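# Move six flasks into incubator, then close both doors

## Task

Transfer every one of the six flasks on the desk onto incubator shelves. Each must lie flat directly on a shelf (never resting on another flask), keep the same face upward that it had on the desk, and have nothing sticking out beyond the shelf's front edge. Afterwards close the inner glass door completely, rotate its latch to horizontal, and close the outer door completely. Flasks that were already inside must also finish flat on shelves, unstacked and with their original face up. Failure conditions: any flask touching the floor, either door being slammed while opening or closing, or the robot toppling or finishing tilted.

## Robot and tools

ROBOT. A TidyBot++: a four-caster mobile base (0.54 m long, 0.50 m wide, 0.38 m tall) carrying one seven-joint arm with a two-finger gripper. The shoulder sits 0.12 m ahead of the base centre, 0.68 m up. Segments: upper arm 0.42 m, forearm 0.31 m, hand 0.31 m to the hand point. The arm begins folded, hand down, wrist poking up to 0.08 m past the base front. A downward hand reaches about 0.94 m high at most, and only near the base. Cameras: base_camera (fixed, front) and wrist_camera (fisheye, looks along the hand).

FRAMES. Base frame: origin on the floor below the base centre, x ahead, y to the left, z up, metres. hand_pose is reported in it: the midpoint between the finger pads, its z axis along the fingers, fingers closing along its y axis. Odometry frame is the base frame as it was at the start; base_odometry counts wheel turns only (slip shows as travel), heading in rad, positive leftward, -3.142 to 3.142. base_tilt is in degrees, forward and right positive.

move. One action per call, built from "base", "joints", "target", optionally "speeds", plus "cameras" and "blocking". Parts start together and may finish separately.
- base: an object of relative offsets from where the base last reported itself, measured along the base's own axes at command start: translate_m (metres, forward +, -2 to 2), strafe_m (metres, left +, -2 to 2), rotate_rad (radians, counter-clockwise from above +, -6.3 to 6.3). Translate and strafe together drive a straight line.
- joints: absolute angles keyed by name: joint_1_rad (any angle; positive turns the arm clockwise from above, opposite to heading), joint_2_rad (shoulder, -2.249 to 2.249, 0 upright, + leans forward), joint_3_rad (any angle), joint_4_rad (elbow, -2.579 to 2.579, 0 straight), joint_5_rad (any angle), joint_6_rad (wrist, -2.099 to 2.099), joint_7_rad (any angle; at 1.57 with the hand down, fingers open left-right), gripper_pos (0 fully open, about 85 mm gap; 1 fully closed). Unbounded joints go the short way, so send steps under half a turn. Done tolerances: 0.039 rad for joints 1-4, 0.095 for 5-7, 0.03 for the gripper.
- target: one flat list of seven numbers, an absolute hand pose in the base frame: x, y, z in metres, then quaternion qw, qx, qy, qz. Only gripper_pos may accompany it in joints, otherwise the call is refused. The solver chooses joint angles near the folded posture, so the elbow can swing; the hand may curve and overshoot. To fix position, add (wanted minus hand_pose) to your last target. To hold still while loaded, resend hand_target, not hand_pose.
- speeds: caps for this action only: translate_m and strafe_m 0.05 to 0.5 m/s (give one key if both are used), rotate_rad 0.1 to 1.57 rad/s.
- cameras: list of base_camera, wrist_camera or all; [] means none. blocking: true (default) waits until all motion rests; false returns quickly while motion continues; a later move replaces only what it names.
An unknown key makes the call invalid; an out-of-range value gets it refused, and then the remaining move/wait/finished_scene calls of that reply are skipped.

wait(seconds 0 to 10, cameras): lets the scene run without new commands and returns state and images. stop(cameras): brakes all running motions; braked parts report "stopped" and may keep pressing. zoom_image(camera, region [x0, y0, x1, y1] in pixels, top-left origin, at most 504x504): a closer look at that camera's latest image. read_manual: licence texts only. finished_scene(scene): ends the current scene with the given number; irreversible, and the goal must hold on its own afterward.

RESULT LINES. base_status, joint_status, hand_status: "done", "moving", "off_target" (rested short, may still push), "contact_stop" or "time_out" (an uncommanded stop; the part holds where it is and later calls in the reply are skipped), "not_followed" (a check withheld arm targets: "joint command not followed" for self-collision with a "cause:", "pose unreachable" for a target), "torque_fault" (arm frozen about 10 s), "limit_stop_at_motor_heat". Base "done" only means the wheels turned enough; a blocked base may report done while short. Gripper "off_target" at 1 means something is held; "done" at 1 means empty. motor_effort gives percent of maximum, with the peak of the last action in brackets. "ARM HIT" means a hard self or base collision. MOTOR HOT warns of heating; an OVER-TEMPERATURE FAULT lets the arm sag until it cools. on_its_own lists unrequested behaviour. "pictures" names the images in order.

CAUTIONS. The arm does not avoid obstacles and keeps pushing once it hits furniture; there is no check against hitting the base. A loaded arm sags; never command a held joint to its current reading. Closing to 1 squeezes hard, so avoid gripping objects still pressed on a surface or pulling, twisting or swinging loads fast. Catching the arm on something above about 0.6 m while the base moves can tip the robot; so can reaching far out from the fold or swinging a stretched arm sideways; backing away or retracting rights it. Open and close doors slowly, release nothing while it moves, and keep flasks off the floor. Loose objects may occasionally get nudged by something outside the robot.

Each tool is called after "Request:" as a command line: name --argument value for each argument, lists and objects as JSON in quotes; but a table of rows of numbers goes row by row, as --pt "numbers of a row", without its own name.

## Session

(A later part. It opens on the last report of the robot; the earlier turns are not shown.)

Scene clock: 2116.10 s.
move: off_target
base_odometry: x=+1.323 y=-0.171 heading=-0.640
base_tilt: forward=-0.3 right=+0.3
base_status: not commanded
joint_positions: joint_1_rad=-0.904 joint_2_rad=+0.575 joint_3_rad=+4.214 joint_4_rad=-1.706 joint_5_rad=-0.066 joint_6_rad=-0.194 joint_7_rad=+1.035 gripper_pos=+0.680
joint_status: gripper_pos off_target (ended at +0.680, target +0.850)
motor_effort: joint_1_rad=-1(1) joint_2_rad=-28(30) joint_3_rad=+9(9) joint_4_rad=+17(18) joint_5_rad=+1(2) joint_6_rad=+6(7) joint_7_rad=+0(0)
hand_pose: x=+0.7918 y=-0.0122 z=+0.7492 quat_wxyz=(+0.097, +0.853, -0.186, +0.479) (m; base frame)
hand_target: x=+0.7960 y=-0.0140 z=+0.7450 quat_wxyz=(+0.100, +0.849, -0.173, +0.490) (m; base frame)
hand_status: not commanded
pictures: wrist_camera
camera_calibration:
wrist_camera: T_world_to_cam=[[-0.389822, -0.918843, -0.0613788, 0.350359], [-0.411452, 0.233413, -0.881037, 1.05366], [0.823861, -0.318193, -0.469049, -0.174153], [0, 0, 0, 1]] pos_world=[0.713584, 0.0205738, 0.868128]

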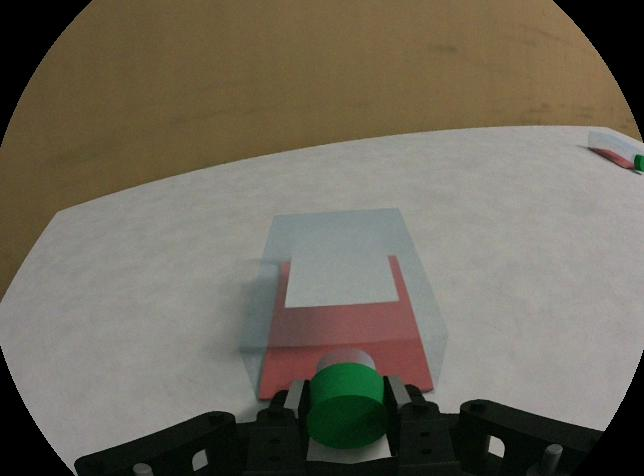

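Request:
move --target '[0.78,-0.014,0.83,0.1,0.8489,-0.1727,0.4903]' --cameras '[]'

Request:
move --target '[0.76,-0.014,0.92,0.1,0.8489,-0.1727,0.4903]' --cameras '["wrist_camera"]'

Request:
move --base '{"translate_m":-0.4}' --speeds '{"translate_m":0.25}' --cameras '[]'

Request:
move --target '[0.67,0,0.95,0,0.862,0,0.507]' --cameras '["wrist_camera"]'

Scene clock: 2124.77 s.
move: done
base_odometry: x=+1.323 y=-0.171 heading=-0.640
base_tilt: forward=-0.3 right=+0.2
base_status: not commanded
joint_positions: joint_1_rad=-0.863 joint_2_rad=+0.383 joint_3_rad=+4.050 joint_4_rad=-1.625 joint_5_rad=+0.428 joint_6_rad=-0.311 joint_7_rad=+0.731 gripper_pos=+0.680
joint_status: not commanded
motor_effort: joint_1_rad=+0(2) joint_2_rad=-28(32) joint_3_rad=+6(10) joint_4_rad=+20(21) joint_5_rad=+3(3) joint_6_rad=+6(7) joint_7_rad=+0(1)
hand_pose: x=+0.7878 y=+0.0045 z=+0.8302 quat_wxyz=(+0.083, +0.848, -0.148, +0.502) (m; base frame)
hand_target: x=+0.7800 y=-0.0140 z=+0.8300 quat_wxyz=(+0.100, +0.849, -0.173, +0.490) (m; base frame)
hand_status: done (0.020 m and 3.7 deg from the pose sent, 0.082 m and 2.1 deg at the start)
pictures: none
No camera images: "cameras" was empty.

Scene clock: 2126.70 s.
move: done
base_odometry: x=+1.323 y=-0.171 heading=-0.640
base_tilt: forward=-0.3 right=+0.2
base_status: not commanded
joint_positions: joint_1_rad=-0.415 joint_2_rad=+0.230 joint_3_rad=+3.381 joint_4_rad=-1.438 joint_5_rad=+0.694 joint_6_rad=-0.651 joint_7_rad=+0.666 gripper_pos=+0.680
joint_status: not commanded
motor_effort: joint_1_rad=+0(1) joint_2_rad=-31(32) joint_3_rad=+1(6) joint_4_rad=+22(23) joint_5_rad=+4(5) joint_6_rad=+5(6) joint_7_rad=+0(1)
hand_pose: x=+0.7703 y=+0.0105 z=+0.9017 quat_wxyz=(+0.081, +0.859, -0.138, +0.486) (m; base frame)
hand_target: x=+0.7600 y=-0.0140 z=+0.9200 quat_wxyz=(+0.100, +0.849, -0.173, +0.490) (m; base frame)
hand_status: done (0.032 m and 4.7 deg from the pose sent, 0.096 m and 3.7 deg at the start)
pictures: wrist_camera
camera_calibration:
wrist_camera: T_world_to_cam=[[-0.295931, -0.954209, -0.0436932, 0.284242], [-0.42924, 0.173706, -0.886329, 1.19302], [0.853333, -0.243538, -0.46099, -0.108419], [0, 0, 0, 1]] pos_world=[0.688728, 0.037586, 1.01985]

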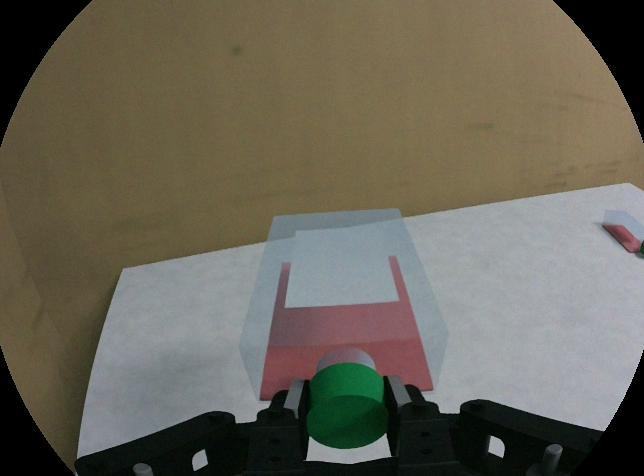

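Scene clock: 2129.10 s.
move: done
base_odometry: x=+1.002 y=+0.068 heading=-0.640
base_tilt: forward=-0.4 right=+0.2
base_status: done
joint_positions: joint_1_rad=-0.412 joint_2_rad=+0.218 joint_3_rad=+3.379 joint_4_rad=-1.436 joint_5_rad=+0.698 joint_6_rad=-0.658 joint_7_rad=+0.665 gripper_pos=+0.680
joint_status: not commanded
motor_effort: joint_1_rad=-1(1) joint_2_rad=-31(37) joint_3_rad=+1(2) joint_4_rad=+22(23) joint_5_rad=+4(5) joint_6_rad=+5(6) joint_7_rad=+0(1)
hand_pose: x=+0.7673 y=+0.0069 z=+0.9091 quat_wxyz=(+0.081, +0.857, -0.141, +0.489) (m; base frame)
hand_target: x=+0.7600 y=-0.0140 z=+0.9200 quat_wxyz=(+0.100, +0.849, -0.173, +0.490) (m; base frame)
hand_status: not commanded
pictures: none
No camera images: "cameras" was empty.

Scene clock: 2131.07 s.
move: done
base_odometry: x=+1.002 y=+0.068 heading=-0.640
base_tilt: forward=-0.3 right=+0.2
base_status: not commanded
joint_positions: joint_1_rad=-0.037 joint_2_rad=-0.073 joint_3_rad=+3.182 joint_4_rad=-1.629 joint_5_rad=+0.058 joint_6_rad=-0.584 joint_7_rad=+1.505 gripper_pos=+0.680
joint_status: not commanded
motor_effort: joint_1_rad=+0(1) joint_2_rad=-21(33) joint_3_rad=-1(2) joint_4_rad=+24(24) joint_5_rad=+1(5) joint_6_rad=+8(9) joint_7_rad=+0(1)
hand_pose: x=+0.6652 y=-0.0113 z=+0.9383 quat_wxyz=(+0.009, +0.877, -0.018, +0.480) (m; base frame)
hand_target: x=+0.6700 y=+0.0000 z=+0.9500 quat_wxyz=(+0.000, +0.862, +0.000, +0.507) (m; base frame)
hand_status: done (0.017 m and 4.2 deg from the pose sent, 0.106 m and 18.8 deg at the start)
pictures: wrist_camera
camera_calibration:
wrist_camera: T_world_to_cam=[[-0.0199686, -0.998555, -0.049895, 0.0556605], [-0.485334, 0.053312, -0.872702, 1.20726], [0.874101, 0.00678917, -0.485697, 0.00496611], [0, 0, 0, 1]] pos_world=[0.582697, -0.00881532, 1.05877]

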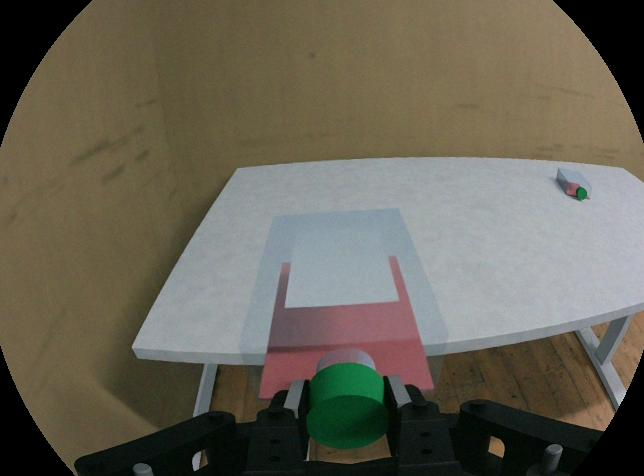

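Request:
move --cameras '["base_camera"]'

Scene clock: 2152.50 s.
base_odometry: x=+1.002 y=+0.068 heading=-0.640
base_tilt: forward=-0.2 right=+0.1
base_status: not commanded
joint_positions: joint_1_rad=-0.037 joint_2_rad=-0.073 joint_3_rad=+3.182 joint_4_rad=-1.630 joint_5_rad=+0.056 joint_6_rad=-0.584 joint_7_rad=+1.507 gripper_pos=+0.680
joint_status: not commanded
motor_effort: joint_1_rad=+0(1) joint_2_rad=-21(33) joint_3_rad=-1(2) joint_4_rad=+23(24) joint_5_rad=+1(5) joint_6_rad=+8(9) joint_7_rad=+1(1)
hand_pose: x=+0.6653 y=-0.0109 z=+0.9383 quat_wxyz=(+0.009, +0.877, -0.017, +0.480) (m; base frame)
hand_target: x=+0.6700 y=+0.0000 z=+0.9500 quat_wxyz=(+0.000, +0.862, +0.000, +0.507) (m; base frame)
hand_status: done (0.017 m and 4.1 deg from the pose sent, 0.106 m and 18.8 deg at the start)
pictures: base_camera

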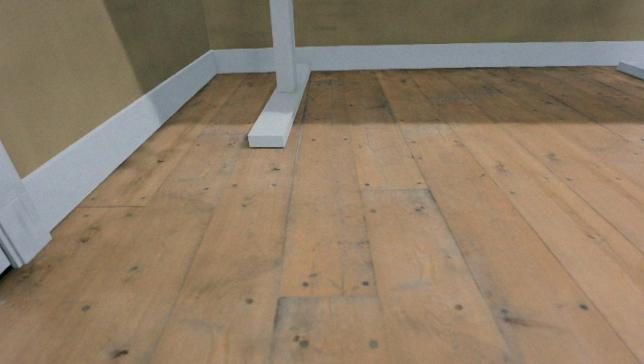

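Request:
move --base '{"rotate_rad":-1.47}' --speeds '{"rotate_rad":0.8}' --cameras '[]'

Request:
move --base '{"translate_m":0.75,"strafe_m":-0.8}' --speeds '{"translate_m":0.4}' --cameras '["base_camera","wrist_camera"]'

Scene clock: 2168.07 s.
move: done
base_odometry: x=+1.002 y=+0.068 heading=-2.109
base_tilt: forward=-0.3 right=+0.1
base_status: done
joint_positions: joint_1_rad=-0.023 joint_2_rad=-0.073 joint_3_rad=+3.169 joint_4_rad=-1.630 joint_5_rad=+0.051 joint_6_rad=-0.582 joint_7_rad=+1.508 gripper_pos=+0.680
joint_status: not commanded
motor_effort: joint_1_rad=+0(3) joint_2_rad=-21(22) joint_3_rad=+0(3) joint_4_rad=+23(24) joint_5_rad=+1(2) joint_6_rad=+8(9) joint_7_rad=+0(1)
hand_pose: x=+0.6654 y=-0.0102 z=+0.9385 quat_wxyz=(+0.007, +0.877, -0.018, +0.481) (m; base frame)
hand_target: x=+0.6700 y=+0.0000 z=+0.9500 quat_wxyz=(+0.000, +0.862, +0.000, +0.507) (m; base frame)
hand_status: not commanded
pictures: none
No camera images: "cameras" was empty.

Scene clock: 2172.07 s.
move: done
base_odometry: x=-0.070 y=-0.165 heading=-2.110
base_tilt: forward=-0.4 right=+0.2
base_status: done
joint_positions: joint_1_rad=-0.023 joint_2_rad=-0.077 joint_3_rad=+3.167 joint_4_rad=-1.631 joint_5_rad=+0.050 joint_6_rad=-0.581 joint_7_rad=+1.508 gripper_pos=+0.680
joint_status: not commanded
motor_effort: joint_1_rad=+0(4) joint_2_rad=-21(25) joint_3_rad=-1(3) joint_4_rad=+23(24) joint_5_rad=+1(1) joint_6_rad=+8(9) joint_7_rad=+0(1)
hand_pose: x=+0.6642 y=-0.0090 z=+0.9404 quat_wxyz=(+0.006, +0.876, -0.018, +0.483) (m; base frame)
hand_target: x=+0.6700 y=+0.0000 z=+0.9500 quat_wxyz=(+0.000, +0.862, +0.000, +0.507) (m; base frame)
hand_status: not commanded
pictures: base_camera, wrist_camera
camera_calibration:
wrist_camera: T_world_to_cam=[[-0.0168242, -0.998336, -0.055153, 0.0609534], [-0.480313, 0.056449, -0.875279, 1.20758], [0.876936, 0.0117649, -0.480464, 0.0000429246], [0, 0, 0, 1]] pos_world=[0.581006, -0.00731544, 1.06035]

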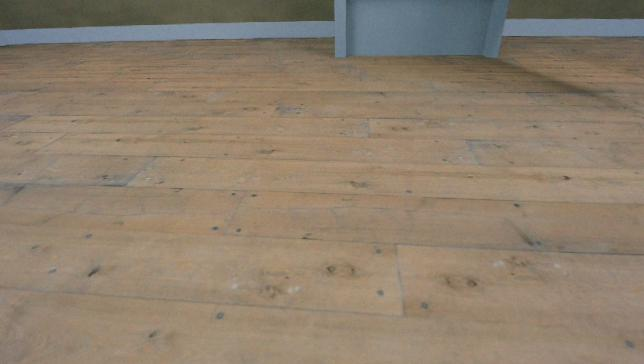

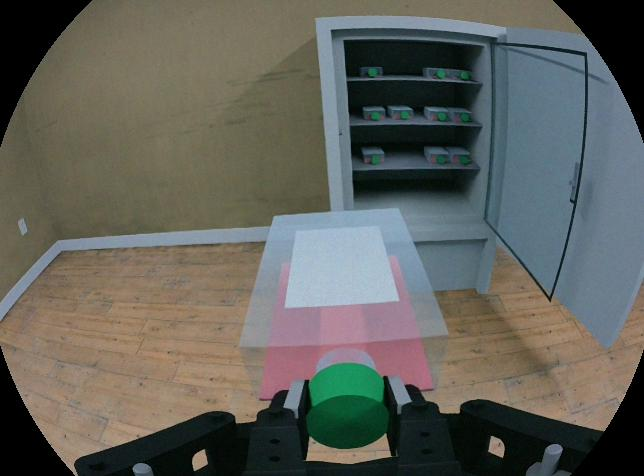

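Request:
move --base '{"translate_m":0.52,"strafe_m":-0.25}' --speeds '{"translate_m":0.4}' --cameras '["base_camera"]'

Request:
zoom_image --camera "base_camera" --region '[240, 60, 540, 140]'

Scene clock: 2184.70 s.
move: done
base_odometry: x=-0.551 y=-0.483 heading=-2.110
base_tilt: forward=-0.4 right=+0.2
base_status: done
joint_positions: joint_1_rad=-0.023 joint_2_rad=-0.078 joint_3_rad=+3.167 joint_4_rad=-1.632 joint_5_rad=+0.050 joint_6_rad=-0.579 joint_7_rad=+1.508 gripper_pos=+0.680
joint_status: not commanded
motor_effort: joint_1_rad=+0(2) joint_2_rad=-21(24) joint_3_rad=+0(2) joint_4_rad=+24(24) joint_5_rad=+1(1) joint_6_rad=+8(9) joint_7_rad=+0(1)
hand_pose: x=+0.6640 y=-0.0089 z=+0.9407 quat_wxyz=(+0.006, +0.875, -0.017, +0.483) (m; base frame)
hand_target: x=+0.6700 y=+0.0000 z=+0.9500 quat_wxyz=(+0.000, +0.862, +0.000, +0.507) (m; base frame)
hand_status: not commanded
pictures: base_camera

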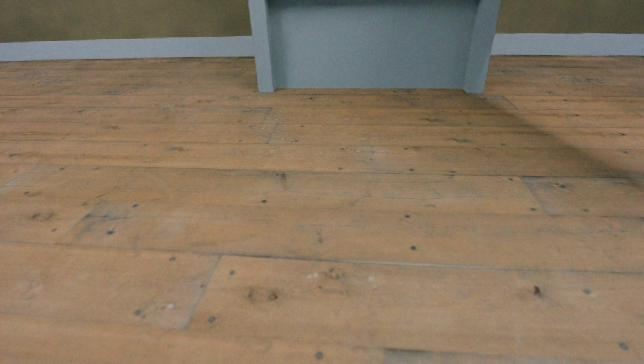

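Scaled by 1.680.

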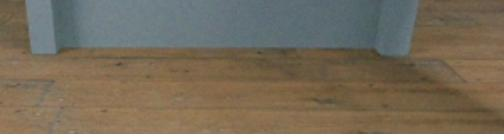

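Request:
move --base '{"translate_m":0.097,"strafe_m":-0.066}' --speeds '{"translate_m":0.2}' --cameras '[]'

Request:
move --target '[0.80,0,0.675,0,0.850,0,0.5268]' --cameras '["wrist_camera"]'

Scene clock: 2199.63 s.
move: done
base_odometry: x=-0.658 y=-0.533 heading=-2.110
base_tilt: forward=-0.3 right=+0.2
base_status: done
joint_positions: joint_1_rad=-0.023 joint_2_rad=-0.080 joint_3_rad=+3.167 joint_4_rad=-1.632 joint_5_rad=+0.050 joint_6_rad=-0.579 joint_7_rad=+1.508 gripper_pos=+0.680
joint_status: not commanded
motor_effort: joint_1_rad=+0(2) joint_2_rad=-21(23) joint_3_rad=-1(2) joint_4_rad=+23(24) joint_5_rad=+0(2) joint_6_rad=+9(9) joint_7_rad=+0(1)
hand_pose: x=+0.6636 y=-0.0088 z=+0.9415 quat_wxyz=(+0.006, +0.875, -0.017, +0.484) (m; base frame)
hand_target: x=+0.6700 y=+0.0000 z=+0.9500 quat_wxyz=(+0.000, +0.862, +0.000, +0.507) (m; base frame)
hand_status: not commanded
pictures: none
No camera images: "cameras" was empty.

Scene clock: 2201.83 s.
move: done
base_odometry: x=-0.658 y=-0.533 heading=-2.110
base_tilt: forward=-0.3 right=+0.2
base_status: not commanded
joint_positions: joint_1_rad=-0.022 joint_2_rad=+0.490 joint_3_rad=+3.167 joint_4_rad=-1.923 joint_5_rad=+0.050 joint_6_rad=+0.326 joint_7_rad=+1.508 gripper_pos=+0.680
joint_status: not commanded
motor_effort: joint_1_rad=-1(1) joint_2_rad=-36(39) joint_3_rad=-1(2) joint_4_rad=+17(23) joint_5_rad=+0(1) joint_6_rad=+8(9) joint_7_rad=+0(1)
hand_pose: x=+0.7973 y=+0.0064 z=+0.6645 quat_wxyz=(-0.006, +0.864, +0.000, +0.503) (m; base frame)
hand_target: x=+0.8000 y=+0.0000 z=+0.6750 quat_wxyz=(+0.000, +0.850, +0.000, +0.527) (m; base frame)
hand_status: done (0.013 m and 3.2 deg from the pose sent, 0.300 m and 6.1 deg at the start)
pictures: wrist_camera
camera_calibration:
wrist_camera: T_world_to_cam=[[0.0286848, -0.997864, -0.0586922, 0.0293124], [-0.440789, 0.0400719, -0.896716, 1.01208], [0.897152, 0.051593, -0.438698, -0.293538], [0, 0, 0, 1]] pos_world=[0.708621, 0.00383839, 0.780494]

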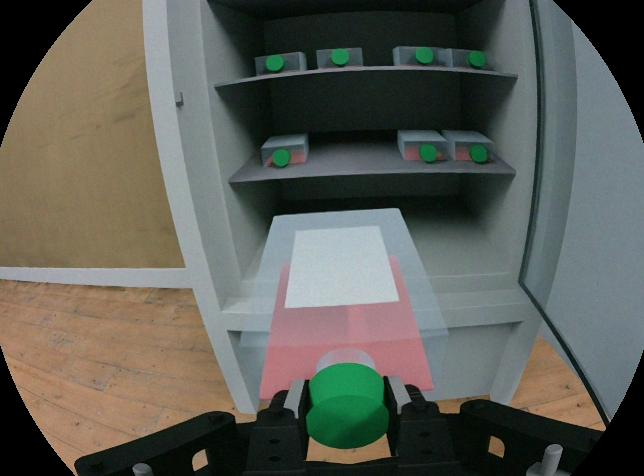

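Request:
move --base '{"strafe_m":-0.035}' --speeds '{"strafe_m":0.1}' --cameras '[]'

Request:
move --base '{"translate_m":0.40}' --speeds '{"translate_m":0.2}' --cameras '["wrist_camera"]'

Scene clock: 2209.83 s.
move: done
base_odometry: x=-0.688 y=-0.515 heading=-2.110
base_tilt: forward=-0.3 right=+0.3
base_status: done
joint_positions: joint_1_rad=-0.006 joint_2_rad=+0.490 joint_3_rad=+3.160 joint_4_rad=-1.923 joint_5_rad=+0.050 joint_6_rad=+0.329 joint_7_rad=+1.508 gripper_pos=+0.680
joint_status: not commanded
motor_effort: joint_1_rad=+0(3) joint_2_rad=-36(37) joint_3_rad=-1(3) joint_4_rad=+18(18) joint_5_rad=+1(1) joint_6_rad=+8(9) joint_7_rad=+0(1)
hand_pose: x=+0.7977 y=-0.0006 z=+0.6653 quat_wxyz=(-0.005, +0.864, -0.005, +0.504) (m; base frame)
hand_target: x=+0.8000 y=+0.0000 z=+0.6750 quat_wxyz=(+0.000, +0.850, +0.000, +0.527) (m; base frame)
hand_status: not commanded
pictures: none
No camera images: "cameras" was empty.

Scene clock: 2212.60 s.
move: done
base_odometry: x=-0.894 y=-0.858 heading=-2.110
base_tilt: forward=-0.2 right=+0.2
base_status: done
joint_positions: joint_1_rad=-0.006 joint_2_rad=+0.492 joint_3_rad=+3.160 joint_4_rad=-1.927 joint_5_rad=+0.050 joint_6_rad=+0.332 joint_7_rad=+1.508 gripper_pos=+0.680
joint_status: not commanded
motor_effort: joint_1_rad=+0(1) joint_2_rad=-36(38) joint_3_rad=-1(2) joint_4_rad=+17(19) joint_5_rad=+0(1) joint_6_rad=+9(9) joint_7_rad=+0(1)
hand_pose: x=+0.7965 y=-0.0005 z=+0.6633 quat_wxyz=(-0.005, +0.864, -0.005, +0.503) (m; base frame)
hand_target: x=+0.8000 y=+0.0000 z=+0.6750 quat_wxyz=(+0.000, +0.850, +0.000, +0.527) (m; base frame)
hand_status: not commanded
pictures: wrist_camera
camera_calibration:
wrist_camera: T_world_to_cam=[[0.0185374, -0.997914, -0.061846, 0.0326275], [-0.439983, 0.0474034, -0.896754, 1.01023], [0.897815, 0.0438347, -0.438186, -0.293848], [0, 0, 0, 1]] pos_world=[0.707702, -0.00244827, 0.779187]

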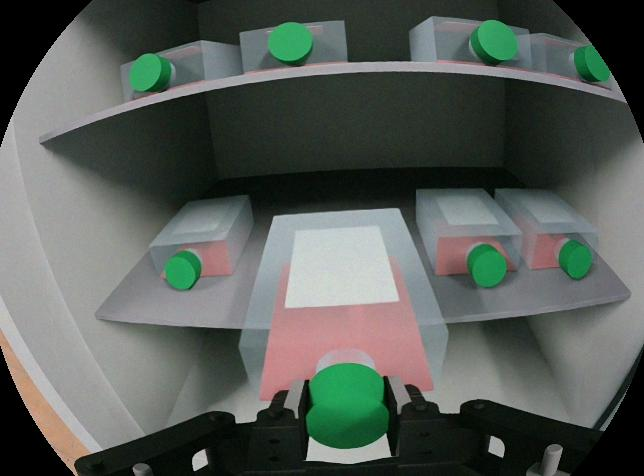

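Request:
move --base '{"translate_m":0.18}' --speeds '{"translate_m":0.1}' --cameras '[]'

Request:
move --target '[0.80,0,0.645,0,0.852,0,0.5235]' --cameras '["wrist_camera"]'

Request:
move --target '[0.80,0,0.632,0,0.858,0,0.5136]' --cameras '["wrist_camera"]'

Scene clock: 2226.43 s.
move: done
base_odometry: x=-0.986 y=-1.013 heading=-2.111
base_tilt: forward=-0.3 right=+0.2
base_status: done
joint_positions: joint_1_rad=-0.006 joint_2_rad=+0.493 joint_3_rad=+3.160 joint_4_rad=-1.929 joint_5_rad=+0.050 joint_6_rad=+0.333 joint_7_rad=+1.508 gripper_pos=+0.680
joint_status: not commanded
motor_effort: joint_1_rad=+0(1) joint_2_rad=-36(39) joint_3_rad=+0(2) joint_4_rad=+16(18) joint_5_rad=+0(1) joint_6_rad=+8(9) joint_7_rad=+0(1)
hand_pose: x=+0.7958 y=-0.0005 z=+0.6618 quat_wxyz=(-0.005, +0.865, -0.005, +0.502) (m; base frame)
hand_target: x=+0.8000 y=+0.0000 z=+0.6750 quat_wxyz=(+0.000, +0.850, +0.000, +0.527) (m; base frame)
hand_status: not commanded
pictures: none
No camera images: "cameras" was empty.

Scene clock: 2227.50 s.
move: done
base_odometry: x=-0.986 y=-1.013 heading=-2.111
base_tilt: forward=-0.4 right=+0.2
base_status: not commanded
joint_positions: joint_1_rad=-0.006 joint_2_rad=+0.547 joint_3_rad=+3.160 joint_4_rad=-1.948 joint_5_rad=+0.050 joint_6_rad=+0.407 joint_7_rad=+1.508 gripper_pos=+0.680
joint_status: not commanded
motor_effort: joint_1_rad=-1(1) joint_2_rad=-37(39) joint_3_rad=-1(2) joint_4_rad=+16(18) joint_5_rad=+1(1) joint_6_rad=+9(10) joint_7_rad=+0(0)
hand_pose: x=+0.7979 y=+0.0006 z=+0.6363 quat_wxyz=(-0.006, +0.864, -0.004, +0.503) (m; base frame)
hand_target: x=+0.8000 y=+0.0000 z=+0.6450 quat_wxyz=(+0.000, +0.852, +0.000, +0.523) (m; base frame)
hand_status: done (0.009 m and 2.9 deg from the pose sent, 0.017 m and 2.9 deg at the start)
pictures: wrist_camera
camera_calibration:
wrist_camera: T_world_to_cam=[[0.0212514, -0.997733, -0.0638475, 0.031112], [-0.441503, 0.0479321, -0.895979, 0.987281], [0.897008, 0.0472296, -0.439484, -0.305549], [0, 0, 0, 1]] pos_world=[0.709306, -0.00184995, 0.752285]

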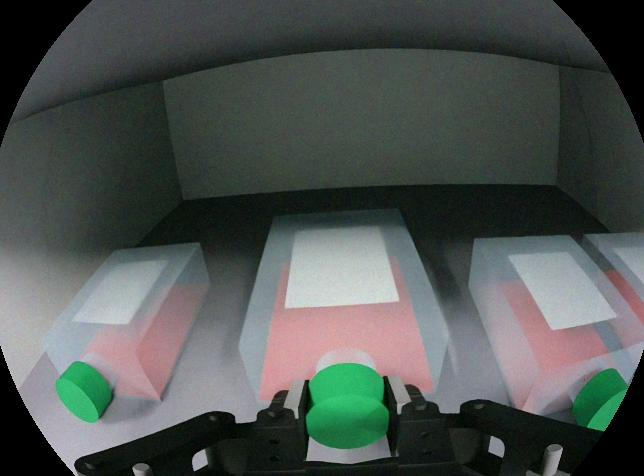

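Scene clock: 2228.17 s.
move: done
base_odometry: x=-0.986 y=-1.013 heading=-2.111
base_tilt: forward=-0.3 right=+0.2
base_status: not commanded
joint_positions: joint_1_rad=-0.006 joint_2_rad=+0.561 joint_3_rad=+3.160 joint_4_rad=-1.948 joint_5_rad=+0.050 joint_6_rad=+0.407 joint_7_rad=+1.508 gripper_pos=+0.680
joint_status: not commanded
motor_effort: joint_1_rad=+0(1) joint_2_rad=-37(39) joint_3_rad=-1(2) joint_4_rad=+15(16) joint_5_rad=+0(1) joint_6_rad=+8(9) joint_7_rad=+0(0)
hand_pose: x=+0.7972 y=+0.0006 z=+0.6267 quat_wxyz=(-0.006, +0.868, -0.004, +0.496) (m; base frame)
hand_target: x=+0.8000 y=+0.0000 z=+0.6320 quat_wxyz=(+0.000, +0.858, +0.000, +0.514) (m; base frame)
hand_status: done (0.006 m and 2.4 deg from the pose sent, 0.005 m and 1.7 deg at the start)
pictures: wrist_camera
camera_calibration:
wrist_camera: T_world_to_cam=[[0.0203992, -0.997738, -0.0640528, 0.031322], [-0.454053, 0.047833, -0.88969, 0.984485], [0.890741, 0.0472323, -0.452051, -0.296188], [0, 0, 0, 1]] pos_world=[0.710196, -0.00185006, 0.744001]

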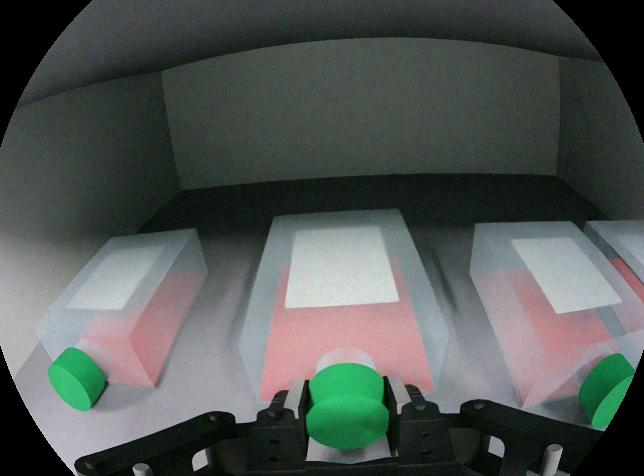

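Request:
move --target '[0.80,0,0.625,0,0.862,0,0.507]' --cameras '[]'

Request:
move --target '[0.80,0,0.618,0,0.864,0,0.5035]' --cameras '["wrist_camera"]'

Scene clock: 2232.47 s.
move: done
base_odometry: x=-0.986 y=-1.013 heading=-2.111
base_tilt: forward=-0.3 right=+0.2
base_status: not commanded
joint_positions: joint_1_rad=-0.006 joint_2_rad=+0.568 joint_3_rad=+3.160 joint_4_rad=-1.948 joint_5_rad=+0.050 joint_6_rad=+0.407 joint_7_rad=+1.508 gripper_pos=+0.680
joint_status: not commanded
motor_effort: joint_1_rad=+0(1) joint_2_rad=-37(38) joint_3_rad=-1(2) joint_4_rad=+15(17) joint_5_rad=+1(1) joint_6_rad=+8(9) joint_7_rad=+0(1)
hand_pose: x=+0.7968 y=+0.0006 z=+0.6220 quat_wxyz=(-0.006, +0.870, -0.004, +0.493) (m; base frame)
hand_target: x=+0.8000 y=+0.0000 z=+0.6250 quat_wxyz=(+0.000, +0.862, +0.000, +0.507) (m; base frame)
hand_status: done (0.004 m and 2.0 deg from the pose sent, 0.003 m and 1.6 deg at the start)
pictures: none
No camera images: "cameras" was empty.

Scene clock: 2232.97 s.
move: done
base_odometry: x=-0.986 y=-1.013 heading=-2.111
base_tilt: forward=-0.3 right=+0.2
base_status: not commanded
joint_positions: joint_1_rad=-0.006 joint_2_rad=+0.569 joint_3_rad=+3.160 joint_4_rad=-1.948 joint_5_rad=+0.050 joint_6_rad=+0.409 joint_7_rad=+1.508 gripper_pos=+0.680
joint_status: not commanded
motor_effort: joint_1_rad=+0(1) joint_2_rad=-35(37) joint_3_rad=-1(2) joint_4_rad=+14(16) joint_5_rad=+0(1) joint_6_rad=+8(8) joint_7_rad=+0(0)
hand_pose: x=+0.7970 y=+0.0006 z=+0.6217 quat_wxyz=(-0.006, +0.870, -0.004, +0.494) (m; base frame)
hand_target: x=+0.8000 y=+0.0000 z=+0.6180 quat_wxyz=(+0.000, +0.864, +0.000, +0.503) (m; base frame)
hand_status: done (0.005 m and 1.6 deg from the pose sent, 0.005 m and 1.6 deg at the start)
pictures: wrist_camera
camera_calibration:
wrist_camera: T_world_to_cam=[[0.0200755, -0.997733, -0.0642291, 0.0313825], [-0.459786, 0.0478326, -0.886741, 0.982652], [0.887803, 0.0473333, -0.457783, -0.292422], [0, 0, 0, 1]] pos_world=[0.710792, -0.00185013, 0.739508]

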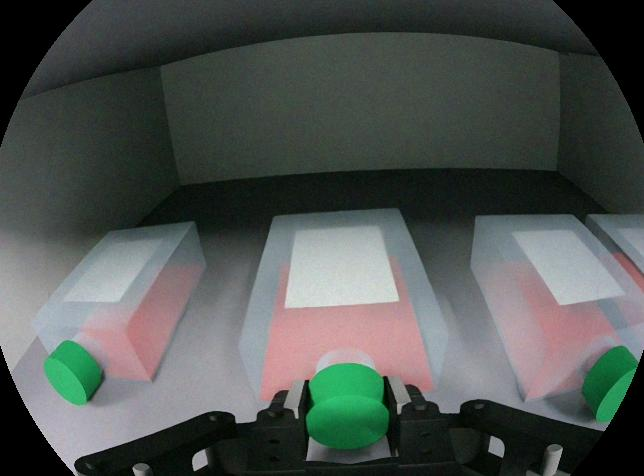

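Request:
move --target '[0.80,0,0.615,0,0.866,0,0.5]' --cameras '[]'

Request:
move --joints '{"gripper_pos":0.62}' --cameras '[]'

Request:
move --joints '{"gripper_pos":0.45}' --cameras '["wrist_camera"]'

Scene clock: 2237.70 s.
move: done
base_odometry: x=-0.986 y=-1.013 heading=-2.111
base_tilt: forward=-0.3 right=+0.2
base_status: not commanded
joint_positions: joint_1_rad=-0.006 joint_2_rad=+0.569 joint_3_rad=+3.160 joint_4_rad=-1.948 joint_5_rad=+0.050 joint_6_rad=+0.409 joint_7_rad=+1.508 gripper_pos=+0.680
joint_status: not commanded
motor_effort: joint_1_rad=+0(1) joint_2_rad=-34(35) joint_3_rad=-1(2) joint_4_rad=+14(15) joint_5_rad=+0(1) joint_6_rad=+7(7) joint_7_rad=+0(0)
hand_pose: x=+0.7969 y=+0.0006 z=+0.6215 quat_wxyz=(-0.006, +0.870, -0.004, +0.494) (m; base frame)
hand_target: x=+0.8000 y=+0.0000 z=+0.6150 quat_wxyz=(+0.000, +0.866, +0.000, +0.500) (m; base frame)
hand_status: done (0.007 m and 1.2 deg from the pose sent, 0.007 m and 1.2 deg at the start)
pictures: none
No camera images: "cameras" was empty.

Scene clock: 2238.37 s.
move: done
base_odometry: x=-0.986 y=-1.013 heading=-2.111
base_tilt: forward=-0.3 right=+0.2
base_status: not commanded
joint_positions: joint_1_rad=-0.006 joint_2_rad=+0.572 joint_3_rad=+3.160 joint_4_rad=-1.948 joint_5_rad=+0.050 joint_6_rad=+0.409 joint_7_rad=+1.508 gripper_pos=+0.620
joint_status: all done
motor_effort: joint_1_rad=-1(1) joint_2_rad=-33(36) joint_3_rad=-2(2) joint_4_rad=+13(14) joint_5_rad=+0(1) joint_6_rad=+6(8) joint_7_rad=+0(1)
hand_pose: x=+0.7969 y=+0.0006 z=+0.6197 quat_wxyz=(-0.006, +0.870, -0.004, +0.493) (m; base frame)
hand_target: x=+0.8000 y=+0.0000 z=+0.6150 quat_wxyz=(+0.000, +0.866, +0.000, +0.500) (m; base frame)
hand_status: not commanded
pictures: none
No camera images: "cameras" was empty.

Scene clock: 2238.97 s.
move: done
base_odometry: x=-0.986 y=-1.013 heading=-2.111
base_tilt: forward=-0.3 right=+0.2
base_status: not commanded
joint_positions: joint_1_rad=-0.006 joint_2_rad=+0.573 joint_3_rad=+3.160 joint_4_rad=-1.948 joint_5_rad=+0.050 joint_6_rad=+0.409 joint_7_rad=+1.508 gripper_pos=+0.450
joint_status: all done
motor_effort: joint_1_rad=+0(1) joint_2_rad=-35(36) joint_3_rad=-1(2) joint_4_rad=+13(15) joint_5_rad=+0(1) joint_6_rad=+7(8) joint_7_rad=+0(0)
hand_pose: x=+0.7968 y=+0.0006 z=+0.6189 quat_wxyz=(-0.006, +0.871, -0.004, +0.492) (m; base frame)
hand_target: x=+0.8000 y=+0.0000 z=+0.6150 quat_wxyz=(+0.000, +0.866, +0.000, +0.500) (m; base frame)
hand_status: not commanded
pictures: wrist_camera
camera_calibration:
wrist_camera: T_world_to_cam=[[0.0198321, -0.997733, -0.0643079, 0.0314538], [-0.463078, 0.0478388, -0.885026, 0.981741], [0.886096, 0.0473315, -0.461079, -0.290139], [0, 0, 0, 1]] pos_world=[0.711089, -0.00185012, 0.737112]

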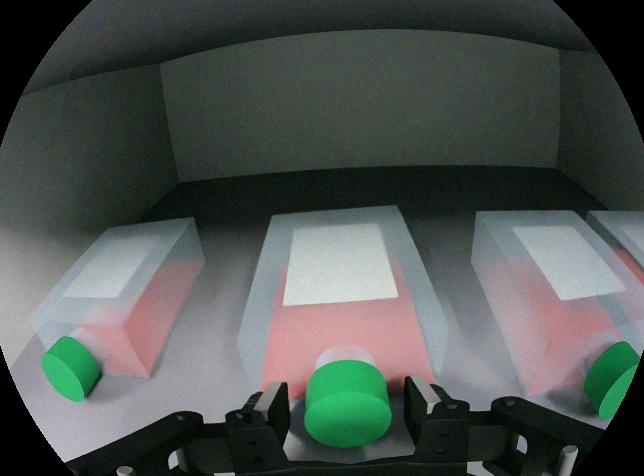

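Request:
move --base '{"translate_m":-0.12}' --speeds '{"translate_m":0.1}' --cameras '["wrist_camera"]'

Request:
move --base '{"translate_m":-0.47}' --speeds '{"translate_m":0.3}' --cameras '["wrist_camera"]'

Request:
move --base '{"translate_m":-0.6,"strafe_m":1.15}' --joints '{"joint_1_rad":0,"joint_2_rad":-0.3,"joint_3_rad":3.14,"joint_4_rad":-2.0,"joint_5_rad":0,"joint_6_rad":-0.45,"joint_7_rad":1.57,"gripper_pos":0.3}' --speeds '{"translate_m":0.4}' --cameras '[]'

Request:
move --base '{"rotate_rad":1.47}' --speeds '{"rotate_rad":0.9}' --cameras '["base_camera","wrist_camera"]'

Scene clock: 2257.10 s.
move: done
base_odometry: x=-0.925 y=-0.910 heading=-2.111
base_tilt: forward=-0.3 right=+0.2
base_status: done
joint_positions: joint_1_rad=-0.006 joint_2_rad=+0.581 joint_3_rad=+3.160 joint_4_rad=-1.947 joint_5_rad=+0.050 joint_6_rad=+0.409 joint_7_rad=+1.508 gripper_pos=+0.450
joint_status: not commanded
motor_effort: joint_1_rad=+0(2) joint_2_rad=-37(39) joint_3_rad=-1(2) joint_4_rad=+15(16) joint_5_rad=+1(1) joint_6_rad=+8(8) joint_7_rad=+0(1)
hand_pose: x=+0.7966 y=+0.0006 z=+0.6137 quat_wxyz=(-0.006, +0.872, -0.004, +0.489) (m; base frame)
hand_target: x=+0.8000 y=+0.0000 z=+0.6150 quat_wxyz=(+0.000, +0.866, +0.000, +0.500) (m; base frame)
hand_status: not commanded
pictures: wrist_camera
camera_calibration:
wrist_camera: T_world_to_cam=[[0.0194134, -0.997738, -0.0643589, 0.0314819], [-0.469484, 0.0477357, -0.881649, 0.980039], [0.882727, 0.0473313, -0.467496, -0.285686], [0, 0, 0, 1]] pos_world=[0.711684, -0.00185024, 0.73252]

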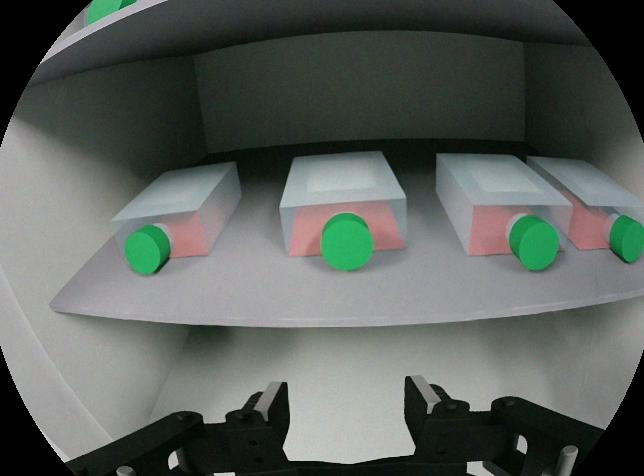

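Scene clock: 2259.60 s.
move: done
base_odometry: x=-0.683 y=-0.506 heading=-2.111
base_tilt: forward=-0.3 right=+0.2
base_status: done
joint_positions: joint_1_rad=-0.006 joint_2_rad=+0.584 joint_3_rad=+3.160 joint_4_rad=-1.947 joint_5_rad=+0.050 joint_6_rad=+0.409 joint_7_rad=+1.508 gripper_pos=+0.450
joint_status: not commanded
motor_effort: joint_1_rad=+0(2) joint_2_rad=-37(38) joint_3_rad=-1(2) joint_4_rad=+14(16) joint_5_rad=+0(1) joint_6_rad=+8(8) joint_7_rad=+0(1)
hand_pose: x=+0.7964 y=+0.0006 z=+0.6119 quat_wxyz=(-0.006, +0.873, -0.004, +0.488) (m; base frame)
hand_target: x=+0.8000 y=+0.0000 z=+0.6150 quat_wxyz=(+0.000, +0.866, +0.000, +0.500) (m; base frame)
hand_status: not commanded
pictures: wrist_camera
camera_calibration:
wrist_camera: T_world_to_cam=[[0.0192377, -0.997738, -0.0644114, 0.0315323], [-0.471892, 0.0477353, -0.880363, 0.97941], [0.881447, 0.0473314, -0.469906, -0.283981], [0, 0, 0, 1]] pos_world=[0.711883, -0.00185024, 0.730823]

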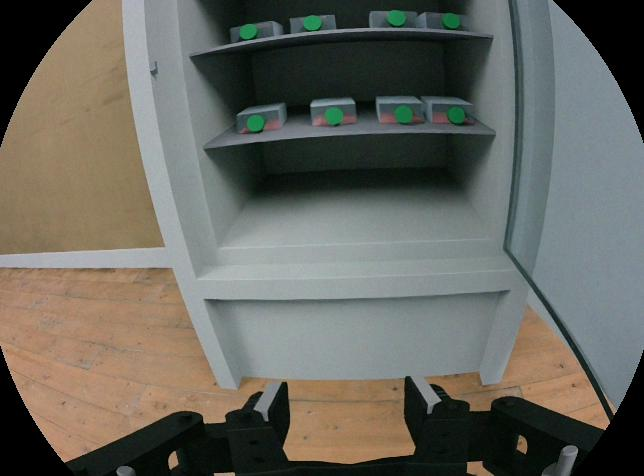

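Scene clock: 2264.03 s.
move: done
base_odometry: x=+0.612 y=-0.583 heading=-2.111
base_tilt: forward=-0.3 right=+0.1
base_status: done
joint_positions: joint_1_rad=-0.005 joint_2_rad=-0.291 joint_3_rad=+3.155 joint_4_rad=-1.971 joint_5_rad=+0.050 joint_6_rad=-0.379 joint_7_rad=+1.508 gripper_pos=+0.300
joint_status: all done
motor_effort: joint_1_rad=+0(5) joint_2_rad=-12(40) joint_3_rad=+0(4) joint_4_rad=+23(23) joint_5_rad=+1(2) joint_6_rad=+7(9) joint_7_rad=+0(1)
hand_pose: x=+0.5858 y=-0.0087 z=+0.9047 quat_wxyz=(+0.004, +0.857, -0.016, +0.515) (m; base frame)
hand_target: x=+0.5669 y=+0.0021 z=+0.8729 quat_wxyz=(+0.000, +0.880, +0.000, +0.476) (m; base frame)
hand_status: not commanded
pictures: none
No camera images: "cameras" was empty.

Scene clock: 2266.60 s.
move: done
base_odometry: x=+0.612 y=-0.583 heading=-0.641
base_tilt: forward=-0.3 right=+0.2
base_status: done
joint_positions: joint_1_rad=-0.005 joint_2_rad=-0.291 joint_3_rad=+3.151 joint_4_rad=-1.971 joint_5_rad=+0.050 joint_6_rad=-0.379 joint_7_rad=+1.508 gripper_pos=+0.300
joint_status: not commanded
motor_effort: joint_1_rad=+0(2) joint_2_rad=-12(13) joint_3_rad=+0(2) joint_4_rad=+22(23) joint_5_rad=+1(1) joint_6_rad=+8(8) joint_7_rad=+0(1)
hand_pose: x=+0.5857 y=-0.0064 z=+0.9046 quat_wxyz=(+0.003, +0.857, -0.014, +0.515) (m; base frame)
hand_target: x=+0.5669 y=+0.0021 z=+0.8729 quat_wxyz=(+0.000, +0.880, +0.000, +0.476) (m; base frame)
hand_status: not commanded
pictures: base_camera, wrist_camera
camera_calibration:
wrist_camera: T_world_to_cam=[[-0.0035917, -0.998371, -0.0569364, 0.0540225], [-0.41368, 0.0533198, -0.90886, 1.12985], [0.910415, 0.0202891, -0.413197, -0.0287629], [0, 0, 0, 1]] pos_world=[0.493776, -0.0057252, 1.01807]

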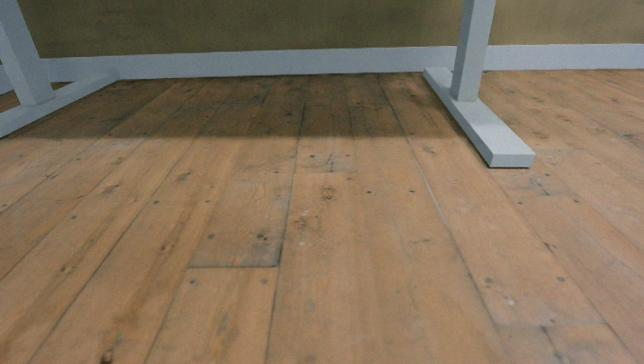

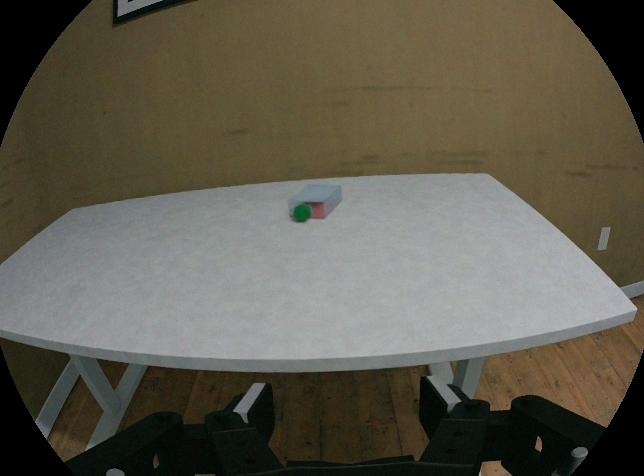

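Request:
zoom_image --camera "wrist_camera" --region '[270, 160, 370, 240]'

Scaled by 5.040.

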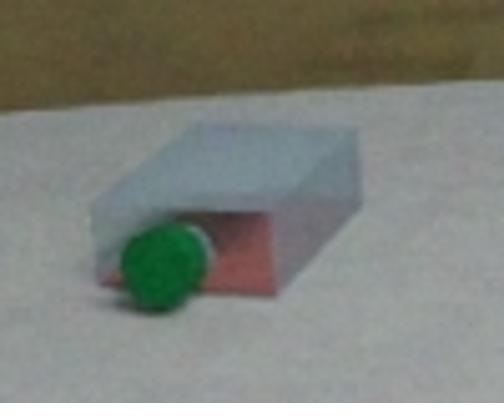

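Request:
move --base '{"rotate_rad":-0.355}' --speeds '{"rotate_rad":0.5}' --cameras '[]'

Request:
move --base '{"translate_m":0.33,"strafe_m":0.489}' --speeds '{"translate_m":0.3}' --cameras '["wrist_camera"]'

Scene clock: 2284.53 s.
move: done
base_odometry: x=+0.612 y=-0.583 heading=-0.995
base_tilt: forward=-0.3 right=+0.3
base_status: done
joint_positions: joint_1_rad=-0.005 joint_2_rad=-0.291 joint_3_rad=+3.149 joint_4_rad=-1.971 joint_5_rad=+0.050 joint_6_rad=-0.380 joint_7_rad=+1.508 gripper_pos=+0.300
joint_status: not commanded
motor_effort: joint_1_rad=-1(2) joint_2_rad=-12(12) joint_3_rad=-1(2) joint_4_rad=+22(23) joint_5_rad=+0(1) joint_6_rad=+8(8) joint_7_rad=+0(1)
hand_pose: x=+0.5857 y=-0.0059 z=+0.9046 quat_wxyz=(+0.003, +0.857, -0.014, +0.515) (m; base frame)
hand_target: x=+0.5669 y=+0.0021 z=+0.8729 quat_wxyz=(+0.000, +0.880, +0.000, +0.476) (m; base frame)
hand_status: not commanded
pictures: none
No camera images: "cameras" was empty.

Scene clock: 2287.53 s.
move: done
base_odometry: x=+1.201 y=-0.593 heading=-0.994
base_tilt: forward=-0.4 right=+0.2
base_status: done
joint_positions: joint_1_rad=-0.005 joint_2_rad=-0.293 joint_3_rad=+3.149 joint_4_rad=-1.972 joint_5_rad=+0.049 joint_6_rad=-0.380 joint_7_rad=+1.508 gripper_pos=+0.300
joint_status: not commanded
motor_effort: joint_1_rad=+0(2) joint_2_rad=-12(14) joint_3_rad=-1(2) joint_4_rad=+22(23) joint_5_rad=+1(1) joint_6_rad=+8(8) joint_7_rad=+0(1)
hand_pose: x=+0.5850 y=-0.0057 z=+0.9050 quat_wxyz=(+0.003, +0.857, -0.013, +0.516) (m; base frame)
hand_target: x=+0.5669 y=+0.0021 z=+0.8729 quat_wxyz=(+0.000, +0.880, +0.000, +0.476) (m; base frame)
hand_status: not commanded
pictures: wrist_camera
camera_calibration:
wrist_camera: T_world_to_cam=[[-0.0022749, -0.998398, -0.0565391, 0.0535803], [-0.413241, 0.0524245, -0.909111, 1.1298], [0.910619, 0.0212961, -0.412698, -0.0285289], [0, 0, 0, 1]] pos_world=[0.492979, -0.00512694, 1.01837]

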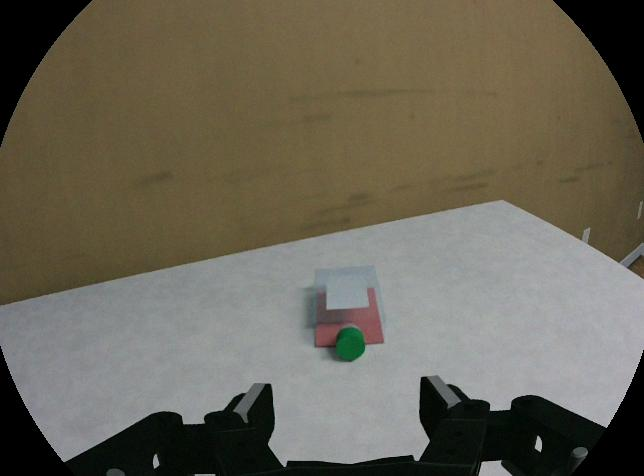

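Request:
move --base '{"strafe_m":-0.018}' --speeds '{"strafe_m":0.1}' --cameras '[]'

Request:
move --target '[0.76,0,0.84,0,0.836,0,0.548]' --cameras '["wrist_camera"]'

Scene clock: 2293.70 s.
move: done
base_odometry: x=+1.186 y=-0.603 heading=-0.994
base_tilt: forward=-0.3 right=+0.2
base_status: done
joint_positions: joint_1_rad=-0.005 joint_2_rad=-0.293 joint_3_rad=+3.147 joint_4_rad=-1.972 joint_5_rad=+0.049 joint_6_rad=-0.380 joint_7_rad=+1.508 gripper_pos=+0.300
joint_status: not commanded
motor_effort: joint_1_rad=+0(2) joint_2_rad=-12(12) joint_3_rad=-1(3) joint_4_rad=+22(23) joint_5_rad=+1(1) joint_6_rad=+8(8) joint_7_rad=+0(1)
hand_pose: x=+0.5850 y=-0.0050 z=+0.9050 quat_wxyz=(+0.003, +0.857, -0.013, +0.515) (m; base frame)
hand_target: x=+0.5669 y=+0.0021 z=+0.8729 quat_wxyz=(+0.000, +0.880, +0.000, +0.476) (m; base frame)
hand_status: not commanded
pictures: none
No camera images: "cameras" was empty.

Scene clock: 2295.67 s.
move: done
base_odometry: x=+1.186 y=-0.603 heading=-0.994
base_tilt: forward=-0.3 right=+0.2
base_status: not commanded
joint_positions: joint_1_rad=-0.003 joint_2_rad=+0.163 joint_3_rad=+3.147 joint_4_rad=-1.856 joint_5_rad=+0.049 joint_6_rad=-0.048 joint_7_rad=+1.508 gripper_pos=+0.300
joint_status: not commanded
motor_effort: joint_1_rad=+0(1) joint_2_rad=-27(29) joint_3_rad=-1(1) joint_4_rad=+20(23) joint_5_rad=+0(1) joint_6_rad=+8(8) joint_7_rad=+0(1)
hand_pose: x=+0.7445 y=-0.0003 z=+0.8132 quat_wxyz=(-0.002, +0.859, -0.007, +0.512) (m; base frame)
hand_target: x=+0.7600 y=+0.0000 z=+0.8400 quat_wxyz=(+0.000, +0.836, +0.000, +0.548) (m; base frame)
hand_status: done (0.031 m and 4.9 deg from the pose sent, 0.187 m and 4.7 deg at the start)
pictures: wrist_camera
camera_calibration:
wrist_camera: T_world_to_cam=[[0.0133261, -0.998219, -0.0581414, 0.0439596], [-0.420828, 0.0471471, -0.905914, 1.11492], [0.907042, 0.0365398, -0.419451, -0.203627], [0, 0, 0, 1]] pos_world=[0.653304, -0.0012436, 0.927171]

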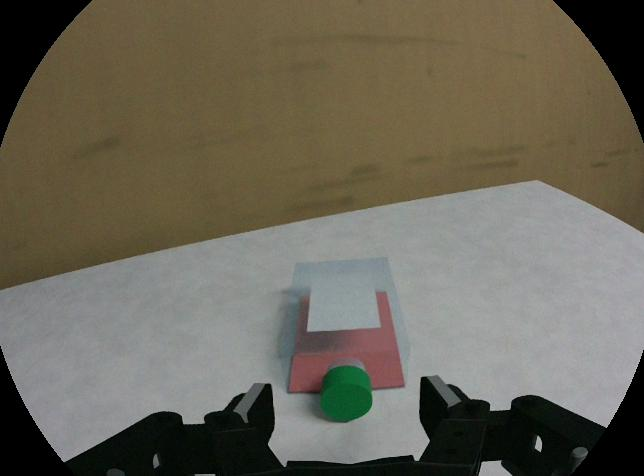

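Request:
move --target '[0.79,0,0.80,0,0.815,0,0.5795]' --cameras '["wrist_camera"]'

Scene clock: 2300.83 s.
move: done
base_odometry: x=+1.186 y=-0.603 heading=-0.994
base_tilt: forward=-0.2 right=+0.2
base_status: not commanded
joint_positions: joint_1_rad=-0.003 joint_2_rad=+0.289 joint_3_rad=+3.147 joint_4_rad=-1.876 joint_5_rad=+0.049 joint_6_rad=+0.213 joint_7_rad=+1.508 gripper_pos=+0.300
joint_status: not commanded
motor_effort: joint_1_rad=+0(1) joint_2_rad=-31(34) joint_3_rad=-1(2) joint_4_rad=+19(21) joint_5_rad=+1(1) joint_6_rad=+8(9) joint_7_rad=+0(1)
hand_pose: x=+0.7883 y=+0.0038 z=+0.7934 quat_wxyz=(-0.007, +0.828, -0.003, +0.560) (m; base frame)
hand_target: x=+0.7900 y=+0.0000 z=+0.8000 quat_wxyz=(+0.000, +0.815, +0.000, +0.579) (m; base frame)
hand_status: done (0.008 m and 2.8 deg from the pose sent, 0.047 m and 9.2 deg at the start)
pictures: wrist_camera
camera_calibration:
wrist_camera: T_world_to_cam=[[0.0314629, -0.997631, -0.0611743, 0.0343364], [-0.315774, 0.0481484, -0.947612, 1.06555], [0.948313, 0.0491319, -0.313511, -0.368365], [0, 0, 0, 1]] pos_world=[0.684717, 0.00104903, 0.896341]

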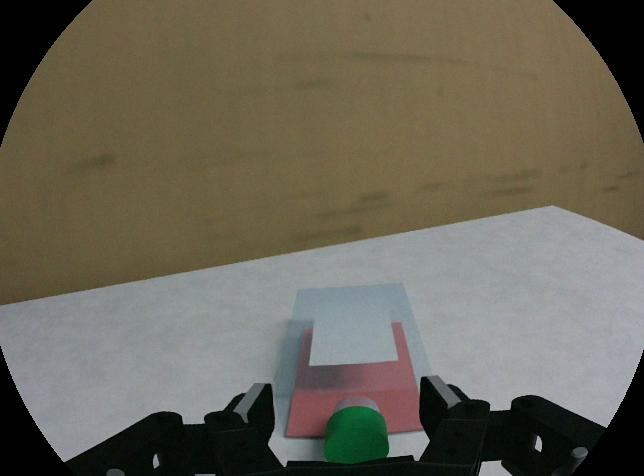

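Request:
move --base '{"strafe_m":-0.009}' --speeds '{"strafe_m":0.1}' --cameras '[]'

Request:
move --target '[0.80,0,0.773,0,0.818,0,0.575]' --cameras '["wrist_camera"]'

Scene clock: 2306.90 s.
move: done
base_odometry: x=+1.179 y=-0.608 heading=-0.993
base_tilt: forward=-0.3 right=+0.3
base_status: done
joint_positions: joint_1_rad=-0.002 joint_2_rad=+0.289 joint_3_rad=+3.147 joint_4_rad=-1.876 joint_5_rad=+0.049 joint_6_rad=+0.215 joint_7_rad=+1.508 gripper_pos=+0.300
joint_status: not commanded
motor_effort: joint_1_rad=-1(4) joint_2_rad=-31(33) joint_3_rad=-1(3) joint_4_rad=+19(20) joint_5_rad=+1(1) joint_6_rad=+9(9) joint_7_rad=+0(1)
hand_pose: x=+0.7885 y=+0.0027 z=+0.7939 quat_wxyz=(-0.007, +0.828, -0.004, +0.561) (m; base frame)
hand_target: x=+0.7900 y=+0.0000 z=+0.8000 quat_wxyz=(+0.000, +0.815, +0.000, +0.579) (m; base frame)
hand_status: not commanded
pictures: none
No camera images: "cameras" was empty.

Scene clock: 2307.77 s.
move: done
base_odometry: x=+1.179 y=-0.608 heading=-0.993
base_tilt: forward=-0.3 right=+0.2
base_status: not commanded
joint_positions: joint_1_rad=-0.002 joint_2_rad=+0.342 joint_3_rad=+3.147 joint_4_rad=-1.879 joint_5_rad=+0.049 joint_6_rad=+0.271 joint_7_rad=+1.508 gripper_pos=+0.300
joint_status: not commanded
motor_effort: joint_1_rad=+0(1) joint_2_rad=-33(34) joint_3_rad=-1(1) joint_4_rad=+19(20) joint_5_rad=+0(1) joint_6_rad=+8(9) joint_7_rad=+0(1)
hand_pose: x=+0.7994 y=+0.0036 z=+0.7721 quat_wxyz=(-0.008, +0.828, -0.003, +0.561) (m; base frame)
hand_target: x=+0.8000 y=+0.0000 z=+0.7730 quat_wxyz=(+0.000, +0.818, +0.000, +0.575) (m; base frame)
hand_status: done (0.004 m and 2.3 deg from the pose sent, 0.024 m and 2.2 deg at the start)
pictures: wrist_camera
camera_calibration:
wrist_camera: T_world_to_cam=[[0.0323775, -0.997512, -0.0626182, 0.0329093], [-0.31518, 0.0492644, -0.947753, 1.04847], [0.94848, 0.0504218, -0.3128, -0.386227], [0, 0, 0, 1]] pos_world=[0.695719, 0.000649437, 0.874938]

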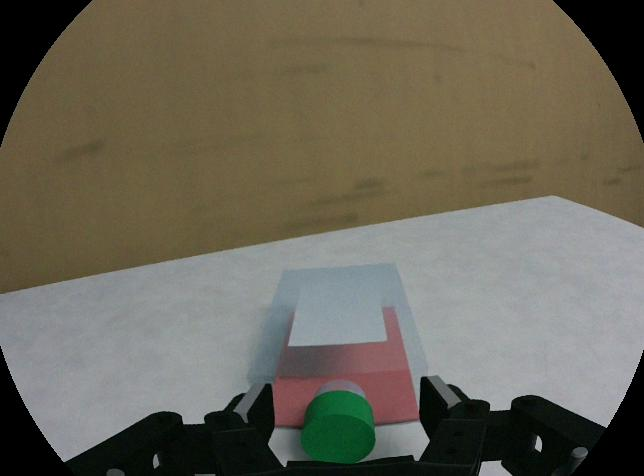

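Request:
move --base '{"strafe_m":0.004}' --speeds '{"strafe_m":0.1}' --cameras '[]'

Request:
move --target '[0.807,0,0.748,0,0.82,0,0.572]' --cameras '["wrist_camera"]'

Scene clock: 2314.03 s.
move: done
base_odometry: x=+1.182 y=-0.606 heading=-0.994
base_tilt: forward=-0.3 right=+0.3
base_status: done
joint_positions: joint_1_rad=-0.002 joint_2_rad=+0.342 joint_3_rad=+3.147 joint_4_rad=-1.879 joint_5_rad=+0.049 joint_6_rad=+0.271 joint_7_rad=+1.508 gripper_pos=+0.300
joint_status: not commanded
motor_effort: joint_1_rad=-1(4) joint_2_rad=-33(34) joint_3_rad=-1(3) joint_4_rad=+19(20) joint_5_rad=+0(1) joint_6_rad=+8(8) joint_7_rad=+0(1)
hand_pose: x=+0.7994 y=+0.0038 z=+0.7720 quat_wxyz=(-0.008, +0.828, -0.003, +0.561) (m; base frame)
hand_target: x=+0.8000 y=+0.0000 z=+0.7730 quat_wxyz=(+0.000, +0.818, +0.000, +0.575) (m; base frame)
hand_status: not commanded
pictures: none
No camera images: "cameras" was empty.

Scene clock: 2314.90 s.
move: done
base_odometry: x=+1.182 y=-0.606 heading=-0.994
base_tilt: forward=-0.3 right=+0.2
base_status: not commanded
joint_positions: joint_1_rad=-0.002 joint_2_rad=+0.394 joint_3_rad=+3.147 joint_4_rad=-1.888 joint_5_rad=+0.049 joint_6_rad=+0.327 joint_7_rad=+1.508 gripper_pos=+0.300
joint_status: not commanded
motor_effort: joint_1_rad=+0(1) joint_2_rad=-34(36) joint_3_rad=-1(2) joint_4_rad=+18(19) joint_5_rad=+0(1) joint_6_rad=+8(9) joint_7_rad=+0(0)
hand_pose: x=+0.8071 y=+0.0047 z=+0.7478 quat_wxyz=(-0.010, +0.829, -0.003, +0.558) (m; base frame)
hand_target: x=+0.8070 y=+0.0000 z=+0.7480 quat_wxyz=(+0.000, +0.820, +0.000, +0.572) (m; base frame)
hand_status: done (0.005 m and 2.2 deg from the pose sent, 0.025 m and 1.9 deg at the start)
pictures: wrist_camera
camera_calibration:
wrist_camera: T_world_to_cam=[[0.0346362, -0.997336, -0.0642022, 0.031605], [-0.320102, 0.0497855, -0.946074, 1.03053], [0.94675, 0.0533197, -0.317525, -0.396344], [0, 0, 0, 1]] pos_world=[0.70402, 0.00134812, 0.85114]

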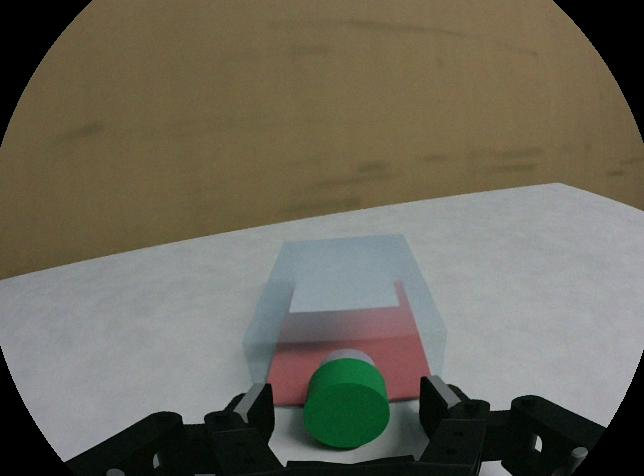

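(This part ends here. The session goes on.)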